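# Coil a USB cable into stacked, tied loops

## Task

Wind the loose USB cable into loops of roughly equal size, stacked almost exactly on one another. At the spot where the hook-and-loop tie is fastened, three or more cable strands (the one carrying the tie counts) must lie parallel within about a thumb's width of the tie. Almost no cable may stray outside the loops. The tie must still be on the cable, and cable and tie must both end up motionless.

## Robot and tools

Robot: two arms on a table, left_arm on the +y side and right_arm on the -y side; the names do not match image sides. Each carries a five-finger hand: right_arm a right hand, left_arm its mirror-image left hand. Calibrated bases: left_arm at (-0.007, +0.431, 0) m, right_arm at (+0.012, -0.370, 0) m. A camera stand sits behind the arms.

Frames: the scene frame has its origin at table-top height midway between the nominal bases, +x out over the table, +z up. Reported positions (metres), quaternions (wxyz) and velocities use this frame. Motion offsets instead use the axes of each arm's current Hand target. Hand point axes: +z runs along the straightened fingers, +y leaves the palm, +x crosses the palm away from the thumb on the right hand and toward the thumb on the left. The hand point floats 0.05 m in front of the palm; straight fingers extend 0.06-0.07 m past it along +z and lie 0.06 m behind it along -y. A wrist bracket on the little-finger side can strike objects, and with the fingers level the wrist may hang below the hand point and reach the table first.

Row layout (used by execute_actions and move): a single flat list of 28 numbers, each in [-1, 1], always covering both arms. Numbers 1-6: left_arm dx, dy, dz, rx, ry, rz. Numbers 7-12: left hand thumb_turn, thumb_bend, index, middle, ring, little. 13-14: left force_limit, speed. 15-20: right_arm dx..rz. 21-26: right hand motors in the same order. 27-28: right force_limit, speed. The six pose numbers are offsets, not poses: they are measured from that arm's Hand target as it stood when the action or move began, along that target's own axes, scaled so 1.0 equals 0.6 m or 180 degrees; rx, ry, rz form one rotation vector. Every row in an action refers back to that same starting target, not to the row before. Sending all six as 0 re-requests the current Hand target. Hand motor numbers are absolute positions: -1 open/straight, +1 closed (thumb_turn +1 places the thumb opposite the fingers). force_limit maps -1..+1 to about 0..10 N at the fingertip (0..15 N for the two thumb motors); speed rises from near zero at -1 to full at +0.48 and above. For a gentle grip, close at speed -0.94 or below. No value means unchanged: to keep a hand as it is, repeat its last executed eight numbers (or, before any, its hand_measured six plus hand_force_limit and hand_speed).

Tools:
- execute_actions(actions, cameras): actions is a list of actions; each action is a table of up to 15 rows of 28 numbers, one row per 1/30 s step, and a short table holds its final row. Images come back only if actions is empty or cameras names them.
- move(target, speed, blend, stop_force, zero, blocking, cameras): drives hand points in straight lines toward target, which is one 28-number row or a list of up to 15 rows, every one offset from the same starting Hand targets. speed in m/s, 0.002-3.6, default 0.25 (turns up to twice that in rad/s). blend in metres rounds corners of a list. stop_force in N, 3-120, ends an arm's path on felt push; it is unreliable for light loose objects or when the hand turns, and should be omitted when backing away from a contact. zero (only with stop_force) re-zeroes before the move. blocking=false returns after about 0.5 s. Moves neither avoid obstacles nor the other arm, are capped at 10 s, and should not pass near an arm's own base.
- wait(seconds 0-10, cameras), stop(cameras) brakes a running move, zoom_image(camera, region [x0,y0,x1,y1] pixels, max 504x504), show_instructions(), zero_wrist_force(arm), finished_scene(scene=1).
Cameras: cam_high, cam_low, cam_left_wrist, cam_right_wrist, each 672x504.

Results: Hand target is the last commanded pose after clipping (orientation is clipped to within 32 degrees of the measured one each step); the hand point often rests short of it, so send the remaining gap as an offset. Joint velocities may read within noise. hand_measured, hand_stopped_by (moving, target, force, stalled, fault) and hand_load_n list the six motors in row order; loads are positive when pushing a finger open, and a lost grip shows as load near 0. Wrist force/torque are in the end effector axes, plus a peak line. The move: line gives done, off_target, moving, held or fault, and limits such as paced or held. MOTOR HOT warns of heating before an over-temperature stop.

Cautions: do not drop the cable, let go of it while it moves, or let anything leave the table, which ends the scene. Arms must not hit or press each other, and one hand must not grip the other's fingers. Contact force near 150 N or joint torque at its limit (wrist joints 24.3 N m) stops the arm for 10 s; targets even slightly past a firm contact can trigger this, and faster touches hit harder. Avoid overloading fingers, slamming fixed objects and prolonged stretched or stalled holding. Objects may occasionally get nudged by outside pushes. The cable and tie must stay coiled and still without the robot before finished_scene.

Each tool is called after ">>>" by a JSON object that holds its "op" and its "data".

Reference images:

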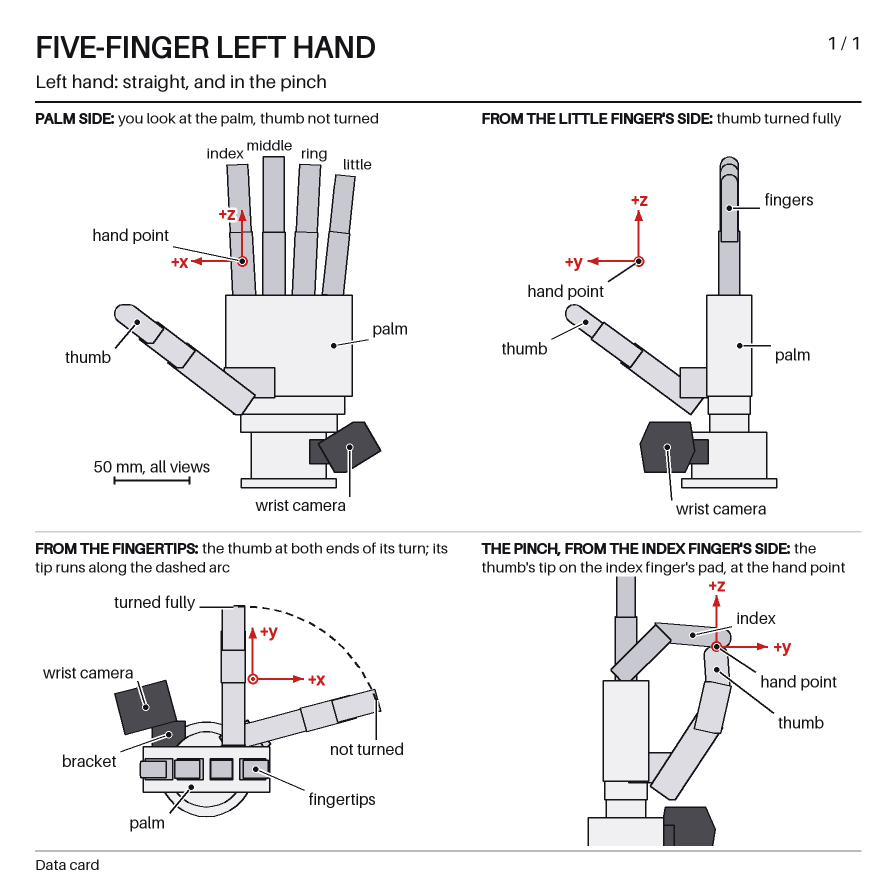

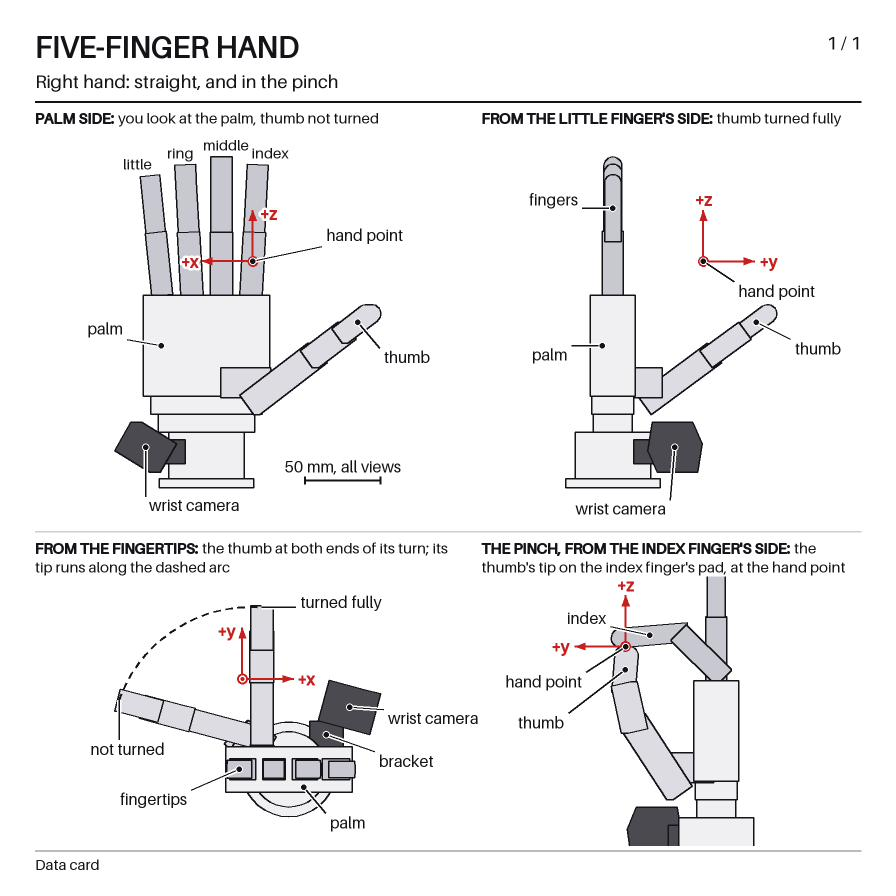

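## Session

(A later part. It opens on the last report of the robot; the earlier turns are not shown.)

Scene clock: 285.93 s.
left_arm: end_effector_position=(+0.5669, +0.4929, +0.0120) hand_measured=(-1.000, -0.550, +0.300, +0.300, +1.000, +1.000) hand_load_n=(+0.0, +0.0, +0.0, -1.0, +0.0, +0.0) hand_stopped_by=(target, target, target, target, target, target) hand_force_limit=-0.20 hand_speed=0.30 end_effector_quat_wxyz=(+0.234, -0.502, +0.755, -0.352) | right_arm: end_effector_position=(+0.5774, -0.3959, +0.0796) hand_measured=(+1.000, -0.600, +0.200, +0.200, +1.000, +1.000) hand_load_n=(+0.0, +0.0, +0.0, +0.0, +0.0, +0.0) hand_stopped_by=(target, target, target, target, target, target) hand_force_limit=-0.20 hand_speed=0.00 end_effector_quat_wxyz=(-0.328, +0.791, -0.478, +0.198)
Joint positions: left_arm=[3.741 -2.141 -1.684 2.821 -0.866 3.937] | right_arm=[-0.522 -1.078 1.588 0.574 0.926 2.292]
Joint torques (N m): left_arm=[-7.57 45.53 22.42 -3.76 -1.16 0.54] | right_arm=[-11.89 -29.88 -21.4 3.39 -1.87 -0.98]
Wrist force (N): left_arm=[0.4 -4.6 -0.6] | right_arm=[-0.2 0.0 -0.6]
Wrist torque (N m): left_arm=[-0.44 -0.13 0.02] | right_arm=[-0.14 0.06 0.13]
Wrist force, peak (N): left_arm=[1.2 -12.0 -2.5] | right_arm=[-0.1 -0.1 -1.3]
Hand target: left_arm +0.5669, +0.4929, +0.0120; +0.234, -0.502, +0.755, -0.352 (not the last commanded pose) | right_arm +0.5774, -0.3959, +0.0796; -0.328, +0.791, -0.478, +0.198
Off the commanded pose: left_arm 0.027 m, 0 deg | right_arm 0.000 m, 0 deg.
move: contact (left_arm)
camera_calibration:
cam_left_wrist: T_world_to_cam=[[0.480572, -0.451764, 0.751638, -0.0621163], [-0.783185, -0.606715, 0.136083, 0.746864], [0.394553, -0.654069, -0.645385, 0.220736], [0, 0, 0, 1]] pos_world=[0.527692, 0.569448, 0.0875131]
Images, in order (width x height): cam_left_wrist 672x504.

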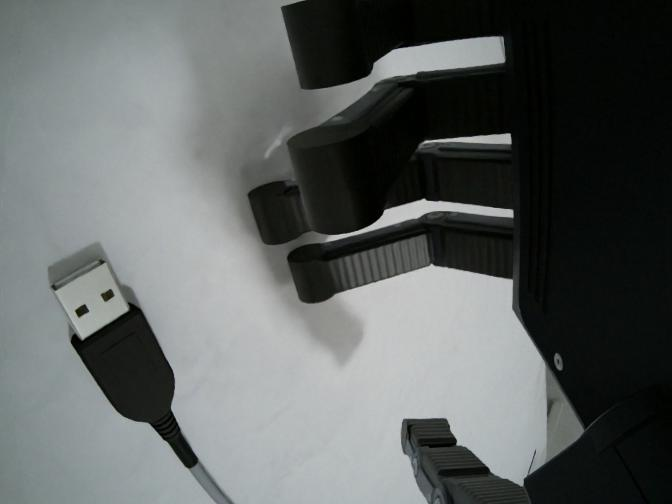

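>>> {"op": "move", "data": {"target": [[0,-0.0485,-0.0407,0,0,0,-1,-0.55,0.3,0.3,1,1,-0.2,0.3,0,0,0,0,0,0,1,-0.6,0.2,0.2,1,1,-0.2,0],[-0.0013,-0.0009,-0.0974,0.0665,0.0245,0.0164,1,-0.62,0.2,0.2,1,1,-0.2,0.3,0,0,0,0,0,0,1,-0.6,0.2,0.2,1,1,-0.2,0]], "speed": 0.1, "cameras": ["cam_left_wrist","cam_low"]}}

>>> {"op": "zoom_image", "data": {"camera": "cam_left_wrist", "region": [160, 130, 400, 310]}}

Scene clock: 297.40 s.
left_arm: end_effector_position=(+0.5262, +0.5108, +0.0500) hand_measured=(+1.000, -0.620, +0.200, +0.200, +1.000, +1.000) hand_load_n=(+0.0, +0.0, +0.0, +0.0, +0.0, +0.0) hand_stopped_by=(target, target, target, target, target, target) hand_force_limit=-0.20 hand_speed=0.30 end_effector_quat_wxyz=(+0.265, -0.441, +0.735, -0.442) | right_arm: end_effector_position=(+0.5774, -0.3959, +0.0796) hand_measured=(+1.000, -0.600, +0.200, +0.200, +1.000, +1.000) hand_load_n=(+0.0, +0.0, +0.0, +0.0, +0.0, +0.0) hand_stopped_by=(target, target, target, target, target, target) hand_force_limit=-0.20 hand_speed=0.00 end_effector_quat_wxyz=(-0.328, +0.791, -0.478, +0.198)
Joint positions: left_arm=[3.929 -2.077 -1.815 2.803 -0.558 4.16] | right_arm=[-0.522 -1.078 1.588 0.574 0.926 2.292]
Joint torques (N m): left_arm=[12.92 30.01 5.99 -3.88 2.91 2.1] | right_arm=[-12.12 -29.65 -21.13 3.18 -1.89 -0.85]
Wrist force (N): left_arm=[1.3 -2.0 0.1] | right_arm=[-0.1 0.1 -0.8]
Wrist torque (N m): left_arm=[-0.44 -0.16 -0.11] | right_arm=[-0.12 0.06 0.13]
Wrist force, peak (N): left_arm=[0.3 -5.3 -0.7] | right_arm=[-0.3 0.2 -1.2]
Hand target: left_arm +0.5262, +0.5108, +0.0500; +0.265, -0.441, +0.735, -0.442 | right_arm +0.5774, -0.3959, +0.0796; -0.328, +0.791, -0.478, +0.198
Off the commanded pose: left_arm 0.000 m, 0 deg | right_arm 0.000 m, 0 deg.
move: done
camera_calibration:
cam_left_wrist: T_world_to_cam=[[0.287333, -0.414371, 0.86356, 0.0139933], [-0.851403, -0.523531, 0.0320771, 0.719255], [0.438808, -0.744454, -0.503225, 0.288723], [0, 0, 0, 1]] pos_world=[0.481662, 0.597291, 0.110137]
Images, in order (width x height): cam_low 672x504, cam_left_wrist 672x504.

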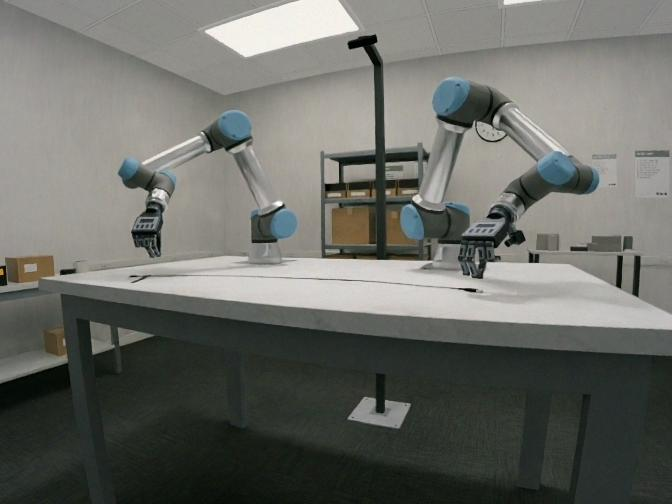

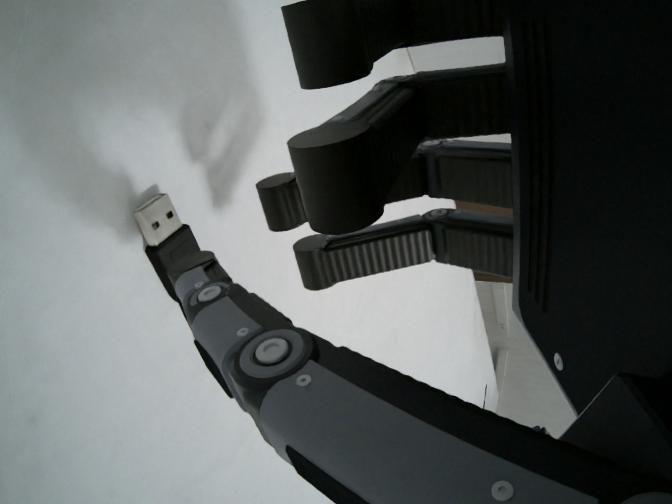

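Scaled by 2.100 from the camera's 672x504 image, which has a finer 960x720 frame.

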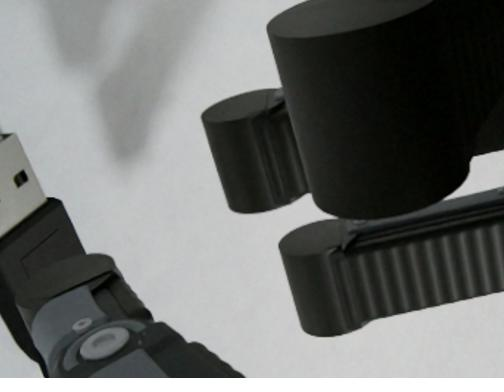

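>>> {"op": "move", "data": {"target": [0,0.0365,0.0307,0,0,0,1,-0.65,0.2,0.2,1,1,-0.2,0.3,0,0,0,0,0,0,1,-0.6,0.2,0.2,1,1,-0.2,0], "speed": 0.05, "cameras": ["cam_left_wrist"]}}

>>> {"op": "zoom_image", "data": {"camera": "cam_left_wrist", "region": [160, 130, 400, 310]}}

Scene clock: 303.17 s.
left_arm: end_effector_position=(+0.5315, +0.5080, +0.0222) hand_measured=(+1.000, -0.650, +0.200, +0.200, +1.000, +1.000) hand_load_n=(+0.0, +0.0, +0.0, +0.0, +0.0, +0.0) hand_stopped_by=(target, target, target, target, target, target) hand_force_limit=-0.20 hand_speed=0.30 end_effector_quat_wxyz=(+0.265, -0.441, +0.735, -0.442) | right_arm: end_effector_position=(+0.5774, -0.3959, +0.0796) hand_measured=(+1.000, -0.600, +0.200, +0.200, +1.000, +1.000) hand_load_n=(+0.0, +0.0, +0.0, +0.0, +0.0, +0.0) hand_stopped_by=(target, target, target, target, target, target) hand_force_limit=-0.20 hand_speed=0.00 end_effector_quat_wxyz=(-0.328, +0.791, -0.478, +0.198)
Joint positions: left_arm=[3.915 -2.126 -1.822 2.878 -0.565 4.136] | right_arm=[-0.522 -1.078 1.588 0.574 0.926 2.292]
Joint torques (N m): left_arm=[-8.93 31.4 4.28 -0.2 -0.85 -2.11] | right_arm=[-11.86 -29.85 -21.19 3.18 -1.85 -0.74]
Wrist force (N): left_arm=[1.1 -2.0 -0.1] | right_arm=[-0.2 -0.1 -0.6]
Wrist torque (N m): left_arm=[-0.43 -0.14 -0.02] | right_arm=[-0.15 0.06 0.12]
Wrist force, peak (N): left_arm=[1.4 -2.2 -0.4] | right_arm=[-0.1 0.0 -1.3]
Hand target: left_arm +0.5315, +0.5080, +0.0220; +0.265, -0.441, +0.735, -0.442 | right_arm +0.5774, -0.3959, +0.0796; -0.328, +0.791, -0.478, +0.198
Off the commanded pose: left_arm 0.000 m, 0 deg | right_arm 0.000 m, 0 deg.
move: done
camera_calibration:
cam_left_wrist: T_world_to_cam=[[0.287333, -0.414371, 0.86356, 0.0353172], [-0.851403, -0.523531, 0.0320771, 0.723194], [0.438808, -0.744454, -0.503225, 0.270323], [0, 0, 0, 1]] pos_world=[0.486962, 0.594491, 0.0823367]
Images, in order (width x height): cam_left_wrist 672x504.

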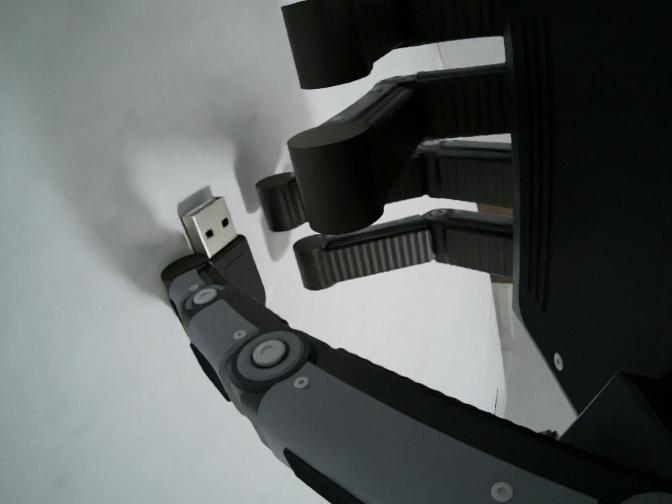

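Scaled by 2.100 from the camera's 672x504 image, which has a finer 960x720 frame.

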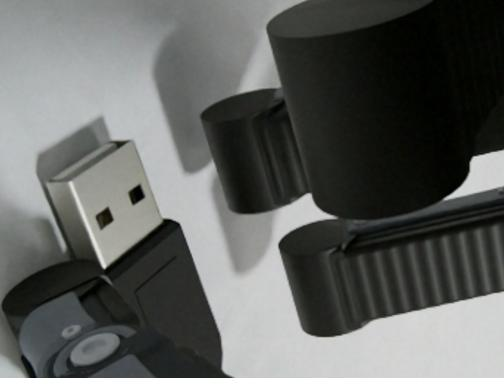

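>>> {"op": "move", "data": {"target": [0.0083,0,0,0,0,0,1,-0.6,0.1,0.1,1,1,-0.2,0.3,0,0,0,0,0,0,1,-0.6,0.2,0.2,1,1,-0.2,0], "speed": 0.05, "cameras": ["cam_left_wrist"]}}

>>> {"op": "zoom_image", "data": {"camera": "cam_left_wrist", "region": [160, 130, 400, 310]}}

Scene clock: 307.83 s.
left_arm: end_effector_position=(+0.5292, +0.5037, +0.0220) hand_measured=(+1.000, -0.600, +0.100, +0.100, +1.000, +1.000) hand_load_n=(+0.0, +0.0, +0.0, +0.0, +0.0, +0.0) hand_stopped_by=(target, target, target, target, target, target) hand_force_limit=-0.20 hand_speed=0.30 end_effector_quat_wxyz=(+0.265, -0.441, +0.735, -0.442) | right_arm: end_effector_position=(+0.5774, -0.3959, +0.0796) hand_measured=(+1.000, -0.600, +0.200, +0.200, +1.000, +1.000) hand_load_n=(+0.0, +0.0, +0.0, +0.0, +0.5, +0.0) hand_stopped_by=(target, target, target, target, target, target) hand_force_limit=-0.20 hand_speed=0.00 end_effector_quat_wxyz=(-0.328, +0.791, -0.478, +0.198)
Joint positions: left_arm=[3.911 -2.118 -1.835 2.889 -0.567 4.13] | right_arm=[-0.522 -1.078 1.588 0.574 0.926 2.292]
Joint torques (N m): left_arm=[-9.17 42 6.89 0.16 -0.73 -1.82] | right_arm=[-11.7 -30.21 -22.02 3.07 -1.76 -0.73]
Wrist force (N): left_arm=[1.3 -1.8 -0.1] | right_arm=[0.0 0.3 -1.0]
Wrist torque (N m): left_arm=[-0.40 -0.16 -0.02] | right_arm=[-0.06 0.04 0.15]
Wrist force, peak (N): left_arm=[1.3 -2.2 0.0] | right_arm=[-0.4 -0.1 -1.3]
Hand target: left_arm +0.5291, +0.5036, +0.0220; +0.265, -0.441, +0.735, -0.442 | right_arm +0.5774, -0.3959, +0.0796; -0.328, +0.791, -0.478, +0.198
Off the commanded pose: left_arm 0.000 m, 0 deg | right_arm 0.000 m, 0 deg.
move: done
camera_calibration:
cam_left_wrist: T_world_to_cam=[[0.287333, -0.414371, 0.86356, 0.0343689], [-0.851403, -0.523531, 0.0320771, 0.718991], [0.438808, -0.744454, -0.503225, 0.26803], [0, 0, 0, 1]] pos_world=[0.484662, 0.590191, 0.0821367]
Images, in order (width x height): cam_left_wrist 672x504.

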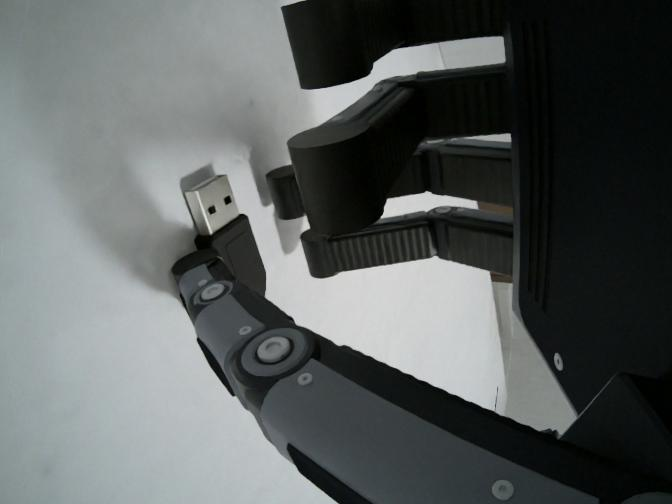

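Scaled by 2.100 from the camera's 672x504 image, which has a finer 960x720 frame.

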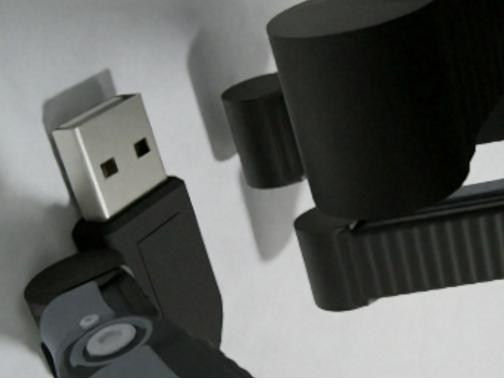

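>>> {"op": "move", "data": {"target": [0,0.0039,-0.0074,0,0,0,1,-0.6,0.1,0.1,1,1,-0.2,0.3,0,0,0,0,0,0,1,-0.6,0.2,0.2,1,1,-0.2,0], "speed": 0.03}}

>>> {"op": "move", "data": {"target": [0,0.0147,0.0078,0,0,0,1,-0.6,0.1,0.1,1,1,-0.2,0.3,0,0,0,0,0,0,1,-0.6,0.2,0.2,1,1,-0.2,0], "speed": 0.008, "stop_force": 3, "cameras": ["cam_left_wrist"]}}

>>> {"op": "zoom_image", "data": {"camera": "cam_left_wrist", "region": [160, 130, 400, 310]}}

Scene clock: 310.60 s.
left_arm: end_effector_position=(+0.5248, +0.5059, +0.0220) hand_measured=(+1.000, -0.600, +0.100, +0.100, +1.000, +1.000) hand_load_n=(+0.0, +0.0, +0.0, +0.0, +0.0, +0.0) hand_stopped_by=(target, target, target, target, target, target) hand_force_limit=-0.20 hand_speed=0.30 end_effector_quat_wxyz=(+0.265, -0.441, +0.735, -0.442) | right_arm: end_effector_position=(+0.5774, -0.3959, +0.0796) hand_measured=(+1.000, -0.600, +0.200, +0.200, +1.000, +1.000) hand_load_n=(+0.0, +0.0, +0.0, +0.0, +0.0, +0.0) hand_stopped_by=(target, target, target, target, target, target) hand_force_limit=-0.20 hand_speed=0.00 end_effector_quat_wxyz=(-0.328, +0.791, -0.478, +0.198)
Joint positions: left_arm=[3.923 -2.116 -1.843 2.879 -0.561 4.15] | right_arm=[-0.522 -1.078 1.588 0.574 0.926 2.292]
Joint torques (N m): left_arm=[14.32 44.15 4.67 -3.73 3.17 2.28] | right_arm=[-11.61 -29.52 -21.65 3.09 -1.74 -0.78]
Wrist force (N): left_arm=[1.1 -1.9 -0.2] | right_arm=[-0.1 0.0 -1.0]
Wrist torque (N m): left_arm=[-0.41 -0.15 -0.12] | right_arm=[-0.12 0.06 0.13]
Wrist force, peak (N): left_arm=[1.3 -2.1 0.0] | right_arm=[-0.1 0.4 -1.2]
Hand target: left_arm +0.5247, +0.5059, +0.0220; +0.265, -0.441, +0.735, -0.442 | right_arm +0.5774, -0.3959, +0.0796; -0.328, +0.791, -0.478, +0.198
Off the commanded pose: left_arm 0.000 m, 0 deg | right_arm 0.000 m, 0 deg.
move: done

Scene clock: 312.00 s.
left_arm: end_effector_position=(+0.5247, +0.5059, +0.0208) hand_measured=(+1.000, -0.600, +0.100, +0.100, +1.000, +1.000) hand_load_n=(+0.0, -0.5, +0.0, +0.0, +0.0, +0.0) hand_stopped_by=(target, target, target, target, target, target) hand_force_limit=-0.20 hand_speed=0.30 end_effector_quat_wxyz=(+0.265, -0.441, +0.735, -0.442) | right_arm: end_effector_position=(+0.5774, -0.3959, +0.0796) hand_measured=(+1.000, -0.600, +0.200, +0.200, +1.000, +1.000) hand_load_n=(+0.0, +0.0, +0.0, +0.0, +0.0, +0.0) hand_stopped_by=(target, target, target, target, target, target) hand_force_limit=-0.20 hand_speed=0.00 end_effector_quat_wxyz=(-0.328, +0.791, -0.478, +0.198)
Joint positions: left_arm=[3.923 -2.119 -1.844 2.882 -0.561 4.15] | right_arm=[-0.522 -1.078 1.588 0.574 0.926 2.292]
Joint torques (N m): left_arm=[9.86 42.37 19.99 -3.71 -1.26 2.05] | right_arm=[-11.9 -30 -21.7 3.06 -1.67 -0.64]
Wrist force (N): left_arm=[1.0 -5.3 -2.7] | right_arm=[0.2 0.2 -0.9]
Wrist torque (N m): left_arm=[-0.63 -0.19 -0.07] | right_arm=[-0.08 0.01 0.16]
Wrist force, peak (N): left_arm=[1.5 -10.2 -6.9] | right_arm=[0.0 0.1 -1.5]
Hand target: left_arm +0.5247, +0.5059, +0.0208; +0.265, -0.441, +0.735, -0.442 (not the last commanded pose) | right_arm +0.5774, -0.3959, +0.0796; -0.328, +0.791, -0.478, +0.198
Off the commanded pose: left_arm 0.009 m, 0 deg | right_arm 0.000 m, 0 deg.
move: contact (left_arm)
camera_calibration:
cam_left_wrist: T_world_to_cam=[[0.287259, -0.414416, 0.863563, 0.0377132], [-0.851427, -0.523495, 0.0320018, 0.716399], [0.438809, -0.744454, -0.503224, 0.271113], [0, 0, 0, 1]] pos_world=[0.480161, 0.592491, 0.0809366]
Images, in order (width x height): cam_left_wrist 672x504.

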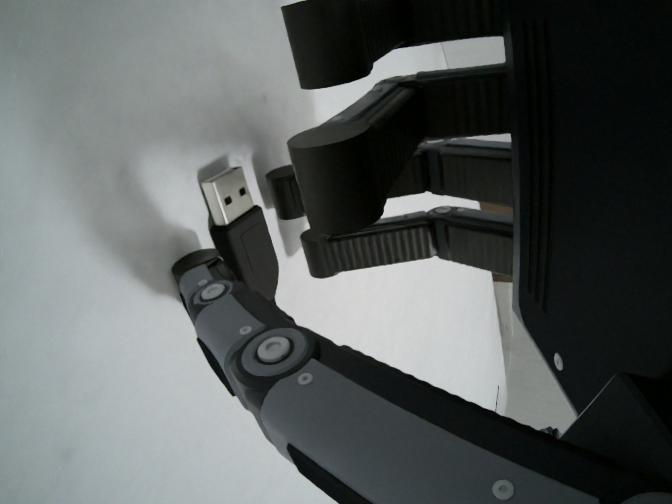

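Scaled by 2.100 from the camera's 672x504 image, which has a finer 960x720 frame.

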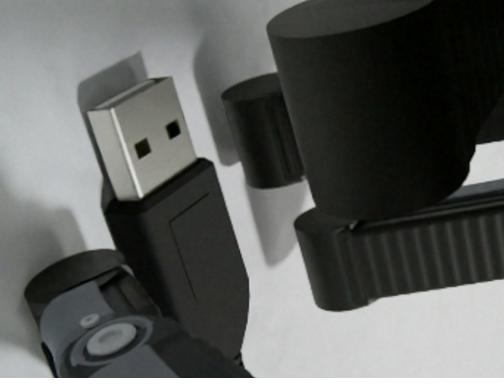

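>>> {"op": "move", "data": {"target": [[0,0,0,0,0,0,1,-0.52,0.1,0.1,1,1,0,-0.2,0,0,0,0,0,0,1,-0.6,0.2,0.2,1,1,-0.2,0],[0,0.0028,0.0015,0,0,0,1,-0.52,0.1,0.1,1,1,0,-0.2,0,0,0,0,0,0,1,-0.6,0.2,0.2,1,1,-0.2,0],[0,0.0028,0.0015,0,0,0,1,0.1,0.1,0.1,1,1,0,-0.2,0,0,0,0,0,0,1,-0.6,0.2,0.2,1,1,-0.2,0]], "speed": 0.03, "cameras": ["cam_left_wrist"]}}

>>> {"op": "zoom_image", "data": {"camera": "cam_left_wrist", "region": [160, 130, 400, 310]}}

Scene clock: 315.47 s.
left_arm: end_effector_position=(+0.5247, +0.5059, +0.0189) hand_measured=(+1.000, +0.100, +0.100, +0.100, +1.000, +1.000) hand_load_n=(+0.0, +0.0, +0.0, +0.0, +0.5, +0.0) hand_stopped_by=(target, target, target, target, target, target) hand_force_limit=0.00 hand_speed=-0.20 end_effector_quat_wxyz=(+0.265, -0.441, +0.735, -0.442) | right_arm: end_effector_position=(+0.5774, -0.3959, +0.0796) hand_measured=(+1.000, -0.600, +0.200, +0.200, +1.000, +1.000) hand_load_n=(+0.0, +0.0, +0.0, +0.0, +0.0, +0.0) hand_stopped_by=(target, target, target, target, target, target) hand_force_limit=-0.20 hand_speed=0.00 end_effector_quat_wxyz=(-0.328, +0.791, -0.478, +0.198)
Joint positions: left_arm=[3.923 -2.122 -1.844 2.886 -0.561 4.15] | right_arm=[-0.522 -1.078 1.588 0.574 0.926 2.292]
Joint torques (N m): left_arm=[-7.93 29.88 4.51 0.01 2.98 0.15] | right_arm=[-11.6 -29.52 -21.38 3.04 -1.7 -0.79]
Wrist force (N): left_arm=[1.1 -2.0 -0.1] | right_arm=[0.1 0.2 -0.7]
Wrist torque (N m): left_arm=[-0.43 -0.15 -0.12] | right_arm=[-0.10 0.01 0.14]
Wrist force, peak (N): left_arm=[1.1 -5.6 -2.7] | right_arm=[-0.5 0.3 -1.2]
Hand target: left_arm +0.5247, +0.5059, +0.0189; +0.265, -0.441, +0.735, -0.442 | right_arm +0.5774, -0.3959, +0.0796; -0.328, +0.791, -0.478, +0.198
Off the commanded pose: left_arm 0.000 m, 0 deg | right_arm 0.000 m, 0 deg.
move: done
camera_calibration:
cam_left_wrist: T_world_to_cam=[[0.287259, -0.414416, 0.863563, 0.0393252], [-0.851427, -0.523495, 0.0320018, 0.716545], [0.438809, -0.744454, -0.503224, 0.270113], [0, 0, 0, 1]] pos_world=[0.480261, 0.592491, 0.0790366]
Images, in order (width x height): cam_left_wrist 672x504.

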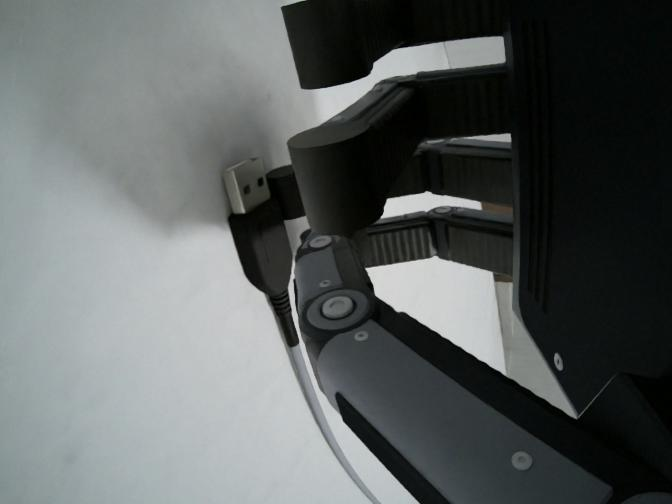

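Scaled by 2.100 from the camera's 672x504 image, which has a finer 960x720 frame.

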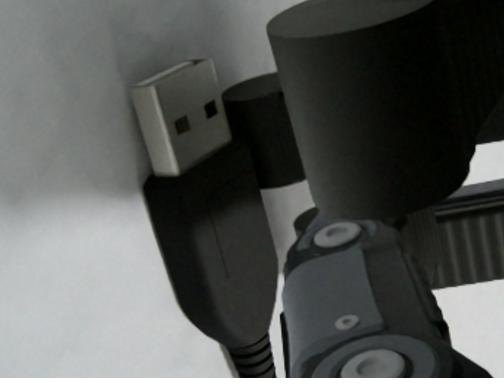

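>>> {"op": "move", "data": {"target": [[0,-0.0883,-0.0470,0,0,0,1,0.1,0.1,0.1,1,1,0,-0.2,0,0,0,0,0,0,1,-0.6,0.2,0.2,1,1,-0.2,0],[0,-0.0883,-0.0470,-0.0833,0,0,1,-0.7,0.2,0.2,1,1,-0.2,0.3,0,0,0,0,0,0,1,-0.6,0.2,0.2,1,1,-0.2,0]], "speed": 0.1, "cameras": ["cam_left_wrist"]}}

Scene clock: 328.70 s.
left_arm: end_effector_position=(+0.5247, +0.5059, +0.0789) hand_measured=(+1.000, -0.700, +0.200, +0.200, +1.000, +1.000) hand_load_n=(+0.0, +0.0, +0.0, +0.0, +0.0, +0.0) hand_stopped_by=(target, target, target, target, target, target) hand_force_limit=-0.20 hand_speed=0.30 end_effector_quat_wxyz=(+0.205, -0.472, +0.786, -0.342) | right_arm: end_effector_position=(+0.5774, -0.3959, +0.0796) hand_measured=(+1.000, -0.600, +0.200, +0.200, +1.000, +1.000) hand_load_n=(+0.0, +0.0, +0.0, +0.0, +0.0, +0.0) hand_stopped_by=(target, target, target, target, target, target) hand_force_limit=-0.20 hand_speed=0.00 end_effector_quat_wxyz=(-0.328, +0.791, -0.478, +0.198)
Joint positions: left_arm=[3.809 -2.043 -1.661 2.53 -0.832 4.155] | right_arm=[-0.522 -1.078 1.588 0.574 0.926 2.292]
Joint torques (N m): left_arm=[-9.44 29.61 24.61 -3.97 -1.12 -2.02] | right_arm=[-11.41 -30.1 -21.46 2.94 -1.5 -0.68]
Wrist force (N): left_arm=[1.0 -1.6 0.0] | right_arm=[0.1 0.2 -1.0]
Wrist torque (N m): left_arm=[-0.34 -0.10 -0.01] | right_arm=[-0.08 0.03 0.15]
Wrist force, peak (N): left_arm=[1.3 -2.6 -0.3] | right_arm=[-0.2 0.2 -1.5]
Hand target: left_arm +0.5247, +0.5059, +0.0789; +0.205, -0.472, +0.786, -0.342 | right_arm +0.5774, -0.3959, +0.0796; -0.328, +0.791, -0.478, +0.198
Off the commanded pose: left_arm 0.000 m, 0 deg | right_arm 0.000 m, 0 deg.
move: done
camera_calibration:
cam_left_wrist: T_world_to_cam=[[0.471059, -0.512234, 0.718136, -0.047942], [-0.828907, -0.535485, 0.161767, 0.698546], [0.301689, -0.67147, -0.67684, 0.348998], [0, 0, 0, 1]] pos_world=[0.496324, 0.583845, 0.157644]
Images, in order (width x height): cam_left_wrist 672x504.

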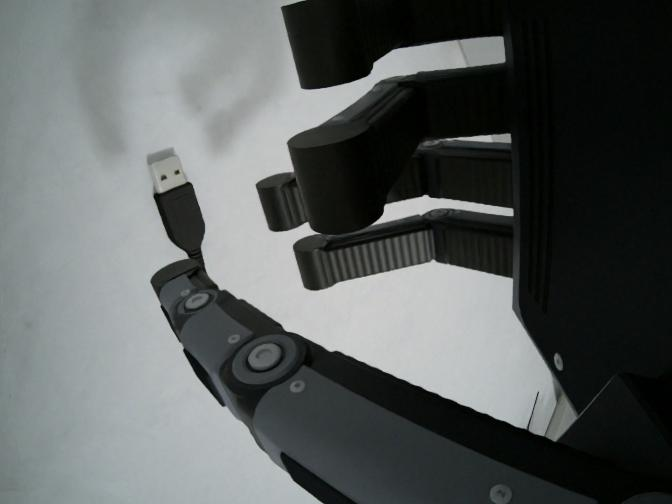

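>>> {"op": "move", "data": {"target": [-0.0017,0.0535,0.0722,0,0.0138,0.0129,1,-0.7,0.2,0.2,1,1,-0.2,0.3,0,0,0,0,0,0,1,-0.6,0.2,0.2,1,1,-0.2,0], "speed": 0.1, "cameras": ["cam_left_wrist"]}}

>>> {"op": "zoom_image", "data": {"camera": "cam_left_wrist", "region": [160, 130, 400, 310]}}

Scene clock: 337.77 s.
left_arm: end_effector_position=(+0.5338, +0.5022, +0.0260) hand_measured=(+1.000, -0.700, +0.200, +0.200, +1.000, +1.000) hand_load_n=(+0.0, +0.0, +0.0, +0.0, +0.0, +0.0) hand_stopped_by=(target, target, target, target, target, target) hand_force_limit=-0.20 hand_speed=0.30 end_effector_quat_wxyz=(+0.195, -0.449, +0.800, -0.348) | right_arm: end_effector_position=(+0.5774, -0.3959, +0.0796) hand_measured=(+1.000, -0.600, +0.200, +0.200, +1.000, +1.000) hand_load_n=(+0.0, +0.0, +0.0, +0.0, +0.0, +0.0) hand_stopped_by=(target, target, target, target, target, target) hand_force_limit=-0.20 hand_speed=0.00 end_effector_quat_wxyz=(-0.328, +0.791, -0.478, +0.198)
Joint positions: left_arm=[3.793 -2.152 -1.655 2.596 -0.817 4.209] | right_arm=[-0.522 -1.078 1.588 0.574 0.926 2.292]
Joint torques (N m): left_arm=[-10.66 32.36 25.33 0.11 3.09 2.07] | right_arm=[-11.18 -30.21 -21.08 2.87 -1.49 -0.68]
Wrist force (N): left_arm=[0.7 -1.5 0.1] | right_arm=[-0.2 0.0 -0.9]
Wrist torque (N m): left_arm=[-0.35 -0.06 -0.13] | right_arm=[-0.12 0.08 0.12]
Wrist force, peak (N): left_arm=[0.9 -2.0 -0.3] | right_arm=[-0.2 0.1 -1.3]
Hand target: left_arm +0.5338, +0.5022, +0.0259; +0.195, -0.449, +0.800, -0.348 | right_arm +0.5774, -0.3959, +0.0796; -0.328, +0.791, -0.478, +0.198
Off the commanded pose: left_arm 0.000 m, 0 deg | right_arm 0.000 m, 0 deg.
move: done
camera_calibration:
cam_left_wrist: T_world_to_cam=[[0.439882, -0.539255, 0.718129, 0.0140073], [-0.859146, -0.485519, 0.161676, 0.703748], [0.261481, -0.688096, -0.676869, 0.337852], [0, 0, 0, 1]] pos_world=[0.510119, 0.581711, 0.104843]
Images, in order (width x height): cam_left_wrist 672x504.

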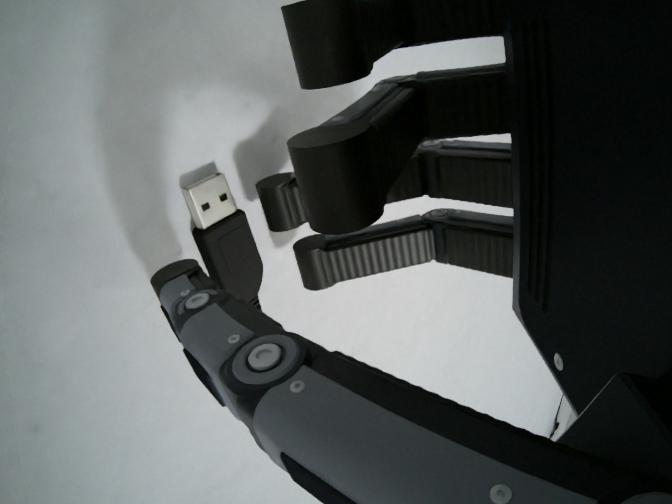

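Scaled by 2.100 from the camera's 672x504 image, which has a finer 960x720 frame.

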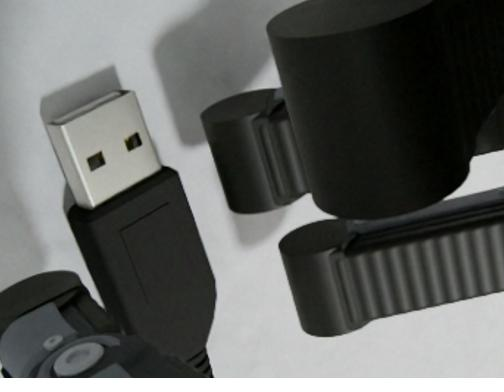

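>>> {"op": "move", "data": {"target": [[0,0.0061,0.0057,0,0,0,1,-0.7,0.2,0.2,1,1,-0.2,0.3,0,0,0,0,0,0,1,-0.6,0.2,0.2,1,1,-0.2,0],[0,0.0061,0.0057,0,0,0,1,-0.7,0.26,0.26,1,1,-0.2,0.3,0,0,0,0,0,0,1,-0.6,0.2,0.2,1,1,-0.2,0],[0,0.0116,0.0108,0,0,0,1,-0.7,0.26,0.26,1,1,-0.2,0.3,0,0,0,0,0,0,1,-0.6,0.2,0.2,1,1,-0.2,0]], "speed": 0.03, "cameras": ["cam_left_wrist"]}}

>>> {"op": "zoom_image", "data": {"camera": "cam_left_wrist", "region": [160, 130, 400, 310]}}

Scene clock: 341.43 s.
left_arm: end_effector_position=(+0.5338, +0.5022, +0.0165) hand_measured=(+1.000, -0.700, +0.260, +0.260, +1.000, +1.000) hand_load_n=(-0.5, +0.0, -0.5, -2.0, +0.0, +0.0) hand_stopped_by=(target, target, target, target, target, target) hand_force_limit=-0.20 hand_speed=0.30 end_effector_quat_wxyz=(+0.195, -0.449, +0.800, -0.348) | right_arm: end_effector_position=(+0.5774, -0.3959, +0.0796) hand_measured=(+1.000, -0.600, +0.200, +0.200, +1.000, +1.000) hand_load_n=(+0.0, +0.0, -0.5, +0.0, +0.0, +0.0) hand_stopped_by=(target, target, target, target, target, target) hand_force_limit=-0.20 hand_speed=0.00 end_effector_quat_wxyz=(-0.328, +0.791, -0.478, +0.198)
Joint positions: left_arm=[3.792 -2.166 -1.661 2.616 -0.817 4.209] | right_arm=[-0.522 -1.078 1.588 0.574 0.926 2.292]
Joint torques (N m): left_arm=[-5.21 32.69 5.92 -0.23 2.11 1.35] | right_arm=[-11.87 -29.95 -21.33 2.86 -1.49 -0.57]
Wrist force (N): left_arm=[0.7 -6.7 -1.5] | right_arm=[-0.1 -0.1 -0.7]
Wrist torque (N m): left_arm=[-0.52 -0.11 -0.01] | right_arm=[-0.14 0.04 0.13]
Wrist force, peak (N): left_arm=[0.7 -6.7 -1.7] | right_arm=[0.1 0.0 -1.3]
Hand target: left_arm +0.5338, +0.5022, +0.0164; +0.195, -0.449, +0.800, -0.348 | right_arm +0.5774, -0.3959, +0.0796; -0.328, +0.791, -0.478, +0.198
Off the commanded pose: left_arm 0.000 m, 0 deg | right_arm 0.000 m, 0 deg.
move: done
camera_calibration:
cam_left_wrist: T_world_to_cam=[[0.439749, -0.53932, 0.718161, 0.0209326], [-0.859247, -0.485346, 0.161657, 0.705236], [0.261371, -0.688166, -0.67684, 0.331516], [0, 0, 0, 1]] pos_world=[0.510118, 0.581711, 0.0953435]
Images, in order (width x height): cam_left_wrist 672x504.

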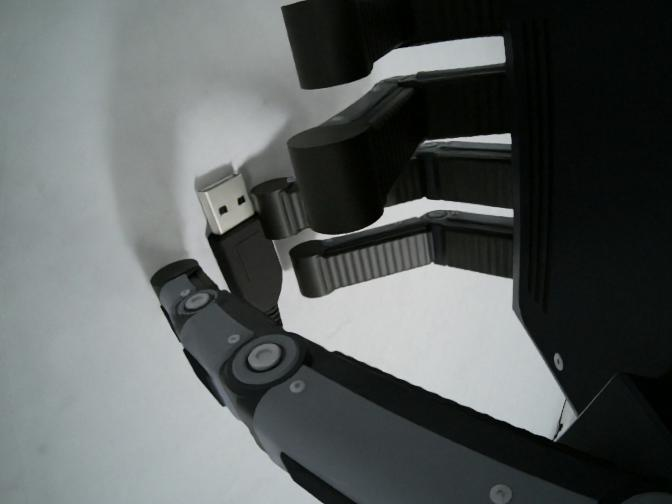

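Scaled by 2.100 from the camera's 672x504 image, which has a finer 960x720 frame.

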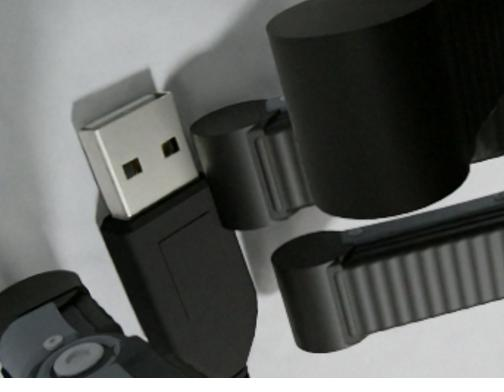

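>>> {"op": "move", "data": {"target": [[0.01,-0.0047,0.0001,0,0,0,1,-0.7,0.26,0.26,1,1,-0.2,0.3,0,0,0,0,0,0,1,-0.6,0.2,0.2,1,1,-0.2,0],[0.01,-0.0047,0.0001,0,0,0,1,-0.68,0.3,0.3,1,1,-0.2,0.3,0,0,0,0,0,0,1,-0.6,0.2,0.2,1,1,-0.2,0],[0.01,0.0008,0.0052,0,0,0,1,-0.68,0.3,0.3,1,1,-0.2,0.3,0,0,0,0,0,0,1,-0.6,0.2,0.2,1,1,-0.2,0]], "speed": 0.03, "cameras": ["cam_left_wrist"]}}

>>> {"op": "zoom_image", "data": {"camera": "cam_left_wrist", "region": [160, 130, 400, 310]}}

Scene clock: 345.67 s.
left_arm: end_effector_position=(+0.5324, +0.4961, +0.0141) hand_measured=(+1.000, -0.680, +0.300, +0.300, +1.000, +1.000) hand_load_n=(+0.0, +0.0, +0.0, -4.5, +0.0, +0.0) hand_stopped_by=(target, target, target, target, target, target) hand_force_limit=-0.20 hand_speed=0.30 end_effector_quat_wxyz=(+0.195, -0.449, +0.800, -0.348) | right_arm: end_effector_position=(+0.5774, -0.3959, +0.0796) hand_measured=(+1.000, -0.600, +0.200, +0.200, +1.000, +1.000) hand_load_n=(+0.0, +0.0, +0.0, +0.0, +0.0, +0.0) hand_stopped_by=(target, target, target, target, target, target) hand_force_limit=-0.20 hand_speed=0.00 end_effector_quat_wxyz=(-0.328, +0.791, -0.478, +0.198)
Joint positions: left_arm=[3.784 -2.161 -1.675 2.633 -0.82 4.198] | right_arm=[-0.522 -1.078 1.588 0.574 0.926 2.292]
Joint torques (N m): left_arm=[-4.63 27.47 1.17 -0.12 -0.85 -0.32] | right_arm=[-10.88 -30.07 -21.03 2.78 -1.43 -0.44]
Wrist force (N): left_arm=[0.8 -11.5 -2.8] | right_arm=[0.1 0.2 -1.0]
Wrist torque (N m): left_arm=[-0.71 -0.15 0.21] | right_arm=[-0.09 0.04 0.15]
Wrist force, peak (N): left_arm=[0.7 -11.8 -3.0] | right_arm=[-0.6 0.4 -1.1]
Hand target: left_arm +0.5324, +0.4961, +0.0139; +0.195, -0.449, +0.800, -0.348 | right_arm +0.5774, -0.3959, +0.0796; -0.328, +0.791, -0.478, +0.198
Off the commanded pose: left_arm 0.000 m, 0 deg | right_arm 0.000 m, 0 deg.
move: done
camera_calibration:
cam_left_wrist: T_world_to_cam=[[0.439763, -0.539357, 0.718124, 0.0200713], [-0.859235, -0.485379, 0.161625, 0.701492], [0.261389, -0.688114, -0.676886, 0.325957], [0, 0, 0, 1]] pos_world=[0.508719, 0.575611, 0.0928434]
Images, in order (width x height): cam_left_wrist 672x504.

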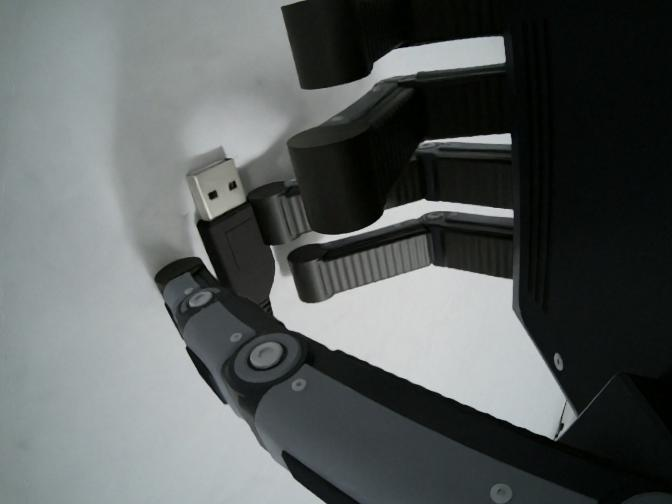

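Scaled by 2.100 from the camera's 672x504 image, which has a finer 960x720 frame.

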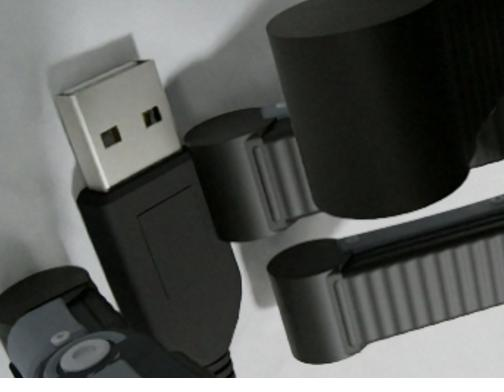

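>>> {"op": "move", "data": {"target": [[0,-0.0009,-0.0009,0,0,0,1,-0.68,0.3,0.3,1,1,0,-0.3,0,0,0,0,0,0,1,-0.6,0.2,0.2,1,1,-0.2,0],[0,-0.0009,-0.0009,0,0,0,1,-0.3,0.3,0.3,1,1,0,-0.3,0,0,0,0,0,0,1,-0.6,0.2,0.2,1,1,-0.2,0]], "speed": 0.03, "cameras": ["cam_left_wrist"]}}

>>> {"op": "zoom_image", "data": {"camera": "cam_left_wrist", "region": [160, 130, 400, 310]}}

Scene clock: 348.57 s.
left_arm: end_effector_position=(+0.5323, +0.4961, +0.0147) hand_measured=(+1.000, -0.526, +0.300, +0.300, +1.000, +1.000) hand_load_n=(+4.0, +15.5, +0.0, -1.0, +0.0, +0.0) hand_stopped_by=(target, force, target, target, target, target) hand_force_limit=0.00 hand_speed=-0.30 end_effector_quat_wxyz=(+0.195, -0.449, +0.800, -0.348) | right_arm: end_effector_position=(+0.5774, -0.3959, +0.0796) hand_measured=(+1.000, -0.600, +0.200, +0.200, +1.000, +1.000) hand_load_n=(+0.0, +0.0, +0.0, +0.0, +0.0, +0.5) hand_stopped_by=(target, target, target, target, target, target) hand_force_limit=-0.20 hand_speed=0.00 end_effector_quat_wxyz=(-0.328, +0.791, -0.478, +0.198)
Joint positions: left_arm=[3.784 -2.16 -1.674 2.632 -0.82 4.198] | right_arm=[-0.522 -1.078 1.588 0.574 0.926 2.292]
Joint torques (N m): left_arm=[10.9 40.45 20.21 0.37 1.83 1.59] | right_arm=[-10.96 -29.67 -21.18 2.76 -1.36 -0.46]
Wrist force (N): left_arm=[2.2 -6.6 -10.4] | right_arm=[-0.1 0.4 -0.9]
Wrist torque (N m): left_arm=[-0.70 -0.32 0.10] | right_arm=[-0.06 0.06 0.13]
Wrist force, peak (N): left_arm=[1.7 -6.9 -11.0] | right_arm=[-0.1 0.1 -1.3]
Hand target: left_arm +0.5323, +0.4961, +0.0147; +0.195, -0.449, +0.800, -0.348 | right_arm +0.5774, -0.3959, +0.0796; -0.328, +0.791, -0.478, +0.198
Off the commanded pose: left_arm 0.000 m, 0 deg | right_arm 0.000 m, 0 deg.
move: done
camera_calibration:
cam_left_wrist: T_world_to_cam=[[0.439811, -0.539286, 0.718148, 0.0196165], [-0.859216, -0.485385, 0.16171, 0.701295], [0.261371, -0.688166, -0.67684, 0.326424], [0, 0, 0, 1]] pos_world=[0.508619, 0.575611, 0.0934435]
Images, in order (width x height): cam_left_wrist 672x504.

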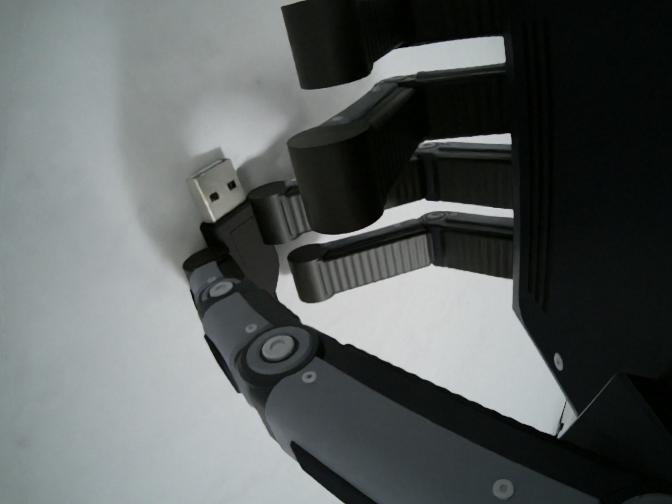

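Scaled by 2.100 from the camera's 672x504 image, which has a finer 960x720 frame.

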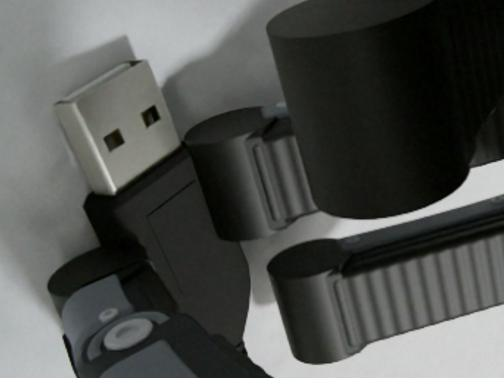

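>>> {"op": "move", "data": {"target": [[0,0,0,0,0,0,1,-0.68,0.3,0.3,1,1,-0.2,0,0,0,0,0,0,0,1,-0.6,0.2,0.2,1,1,-0.2,0],[0,-0.0047,0.0001,0,0,0,1,-0.68,0.34,0.34,1,1,-0.2,0,0,0,0,0,0,0,1,-0.6,0.2,0.2,1,1,-0.2,0],[0,-0.0047,0.0001,0,0,0,1,-0.64,0.34,0.34,1,1,-0.2,0,0,0,0,0,0,0,1,-0.6,0.2,0.2,1,1,-0.2,0],[0,-0.0004,0.0041,0,0,0,1,-0.64,0.34,0.34,1,1,-0.2,0,0,0,0,0,0,0,1,-0.6,0.2,0.2,1,1,-0.2,0]], "speed": 0.03, "cameras": ["cam_left_wrist"]}}

>>> {"op": "zoom_image", "data": {"camera": "cam_left_wrist", "region": [160, 130, 400, 310]}}

Scene clock: 358.27 s.
left_arm: end_effector_position=(+0.5340, +0.4951, +0.0133) hand_measured=(+1.000, -0.640, +0.340, +0.340, +1.000, +1.000) hand_load_n=(+0.0, +0.0, +0.0, -3.0, +0.0, +0.0) hand_stopped_by=(target, target, target, target, target, target) hand_force_limit=-0.20 hand_speed=0.00 end_effector_quat_wxyz=(+0.195, -0.449, +0.800, -0.348) | right_arm: end_effector_position=(+0.5774, -0.3959, +0.0796) hand_measured=(+1.000, -0.600, +0.200, +0.200, +1.000, +1.000) hand_load_n=(+0.0, +0.0, +0.0, +0.0, +0.0, +0.0) hand_stopped_by=(target, target, target, target, target, target) hand_force_limit=-0.20 hand_speed=0.00 end_effector_quat_wxyz=(-0.328, +0.791, -0.478, +0.198)
Joint positions: left_arm=[3.78 -2.164 -1.671 2.636 -0.821 4.193] | right_arm=[-0.522 -1.078 1.588 0.574 0.926 2.292]
Joint torques (N m): left_arm=[-8.02 32.26 6.09 0.15 -0.74 -1.28] | right_arm=[-10.92 -30.2 -21.74 2.67 -1.29 -0.43]
Wrist force (N): left_arm=[0.6 -6.9 -1.8] | right_arm=[-0.1 0.4 -0.8]
Wrist torque (N m): left_arm=[-0.57 -0.13 0.10] | right_arm=[-0.07 0.05 0.15]
Wrist force, peak (N): left_arm=[1.9 -7.2 -11.0] | right_arm=[-0.2 0.2 -1.3]
Hand target: left_arm +0.5340, +0.4951, +0.0132; +0.195, -0.449, +0.800, -0.348 | right_arm +0.5774, -0.3959, +0.0796; -0.328, +0.791, -0.478, +0.198
Off the commanded pose: left_arm 0.000 m, 0 deg | right_arm 0.000 m, 0 deg.
move: done
camera_calibration:
cam_left_wrist: T_world_to_cam=[[0.439763, -0.539357, 0.718124, 0.019331], [-0.859235, -0.485379, 0.161625, 0.702495], [0.261389, -0.688114, -0.676886, 0.324377], [0, 0, 0, 1]] pos_world=[0.510319, 0.574611, 0.0921434]
Images, in order (width x height): cam_left_wrist 672x504.

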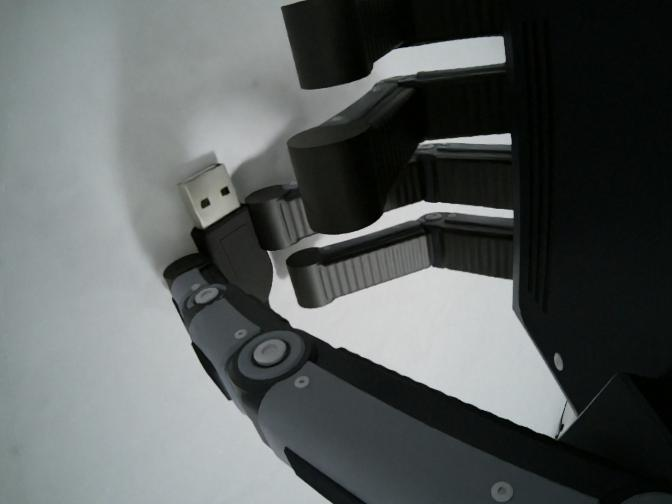

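Scaled by 2.100 from the camera's 672x504 image, which has a finer 960x720 frame.

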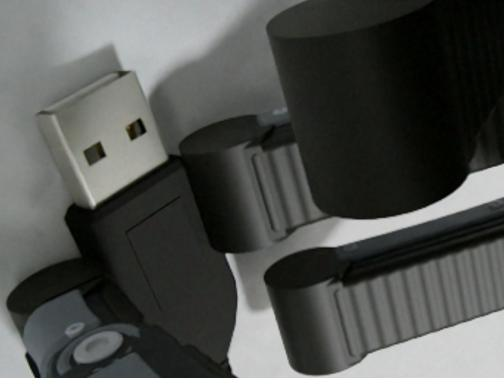

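>>> {"op": "move", "data": {"target": [0,0,0,0,0,0,1,-0.4,0.34,0.34,1,1,0,-0.4,0,0,0,0,0,0,1,-0.6,0.2,0.2,1,1,-0.2,0], "speed": 0.03, "cameras": ["cam_left_wrist"]}}

>>> {"op": "zoom_image", "data": {"camera": "cam_left_wrist", "region": [160, 130, 400, 310]}}

Scene clock: 360.33 s.
left_arm: end_effector_position=(+0.5340, +0.4951, +0.0131) hand_measured=(+1.000, -0.592, +0.340, +0.340, +1.000, +1.000) hand_load_n=(+2.0, +11.5, +0.0, -1.5, +0.5, +0.0) hand_stopped_by=(target, force, target, target, target, target) hand_force_limit=0.00 hand_speed=-0.40 end_effector_quat_wxyz=(+0.195, -0.449, +0.800, -0.348) | right_arm: end_effector_position=(+0.5774, -0.3959, +0.0796) hand_measured=(+1.000, -0.600, +0.200, +0.200, +1.000, +1.000) hand_load_n=(+0.0, +0.0, +0.0, +0.0, +0.0, +0.0) hand_stopped_by=(target, target, target, target, target, target) hand_force_limit=-0.20 hand_speed=0.00 end_effector_quat_wxyz=(-0.328, +0.791, -0.478, +0.198)
Joint positions: left_arm=[3.78 -2.164 -1.671 2.636 -0.821 4.193] | right_arm=[-0.522 -1.078 1.588 0.574 0.926 2.292]
Joint torques (N m): left_arm=[-2.45 30.25 6.31 -0.07 0.8 0.97] | right_arm=[-10.71 -29.96 -21.3 2.62 -1.32 -0.4]
Wrist force (N): left_arm=[0.9 -5.3 -7.5] | right_arm=[-0.1 -0.2 -1.0]
Wrist torque (N m): left_arm=[-0.62 -0.22 0.05] | right_arm=[-0.14 0.05 0.13]
Wrist force, peak (N): left_arm=[0.9 -4.7 -8.3] | right_arm=[0.0 0.3 -1.3]
Hand target: left_arm +0.5340, +0.4951, +0.0132; +0.195, -0.449, +0.800, -0.348 | right_arm +0.5774, -0.3959, +0.0796; -0.328, +0.791, -0.478, +0.198
Off the commanded pose: left_arm 0.000 m, 0 deg | right_arm 0.000 m, 0 deg.
move: done
camera_calibration:
cam_left_wrist: T_world_to_cam=[[0.439749, -0.53932, 0.718161, 0.0194033], [-0.859247, -0.485346, 0.161657, 0.702463], [0.261371, -0.688166, -0.67684, 0.324207], [0, 0, 0, 1]] pos_world=[0.510318, 0.574511, 0.0919435]
Images, in order (width x height): cam_left_wrist 672x504.

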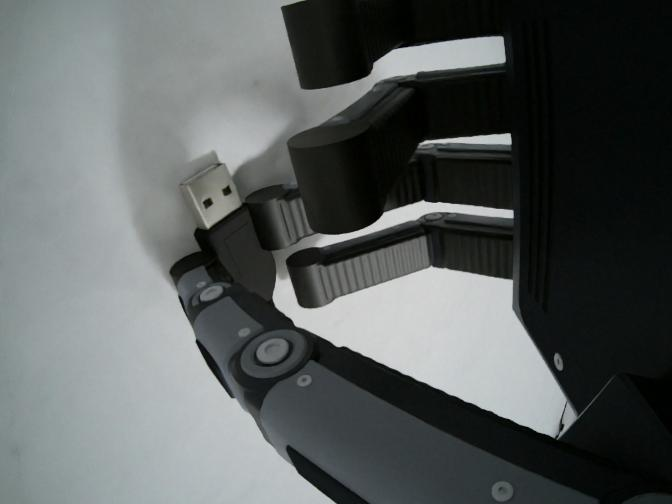

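Scaled by 2.100 from the camera's 672x504 image, which has a finer 960x720 frame.

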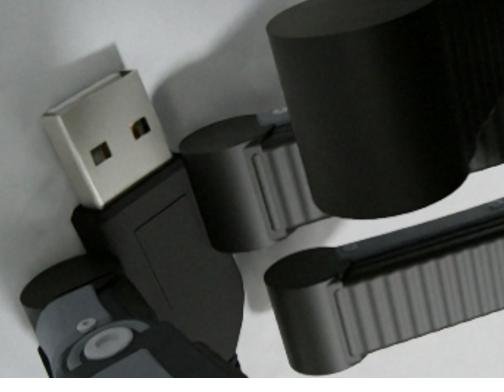

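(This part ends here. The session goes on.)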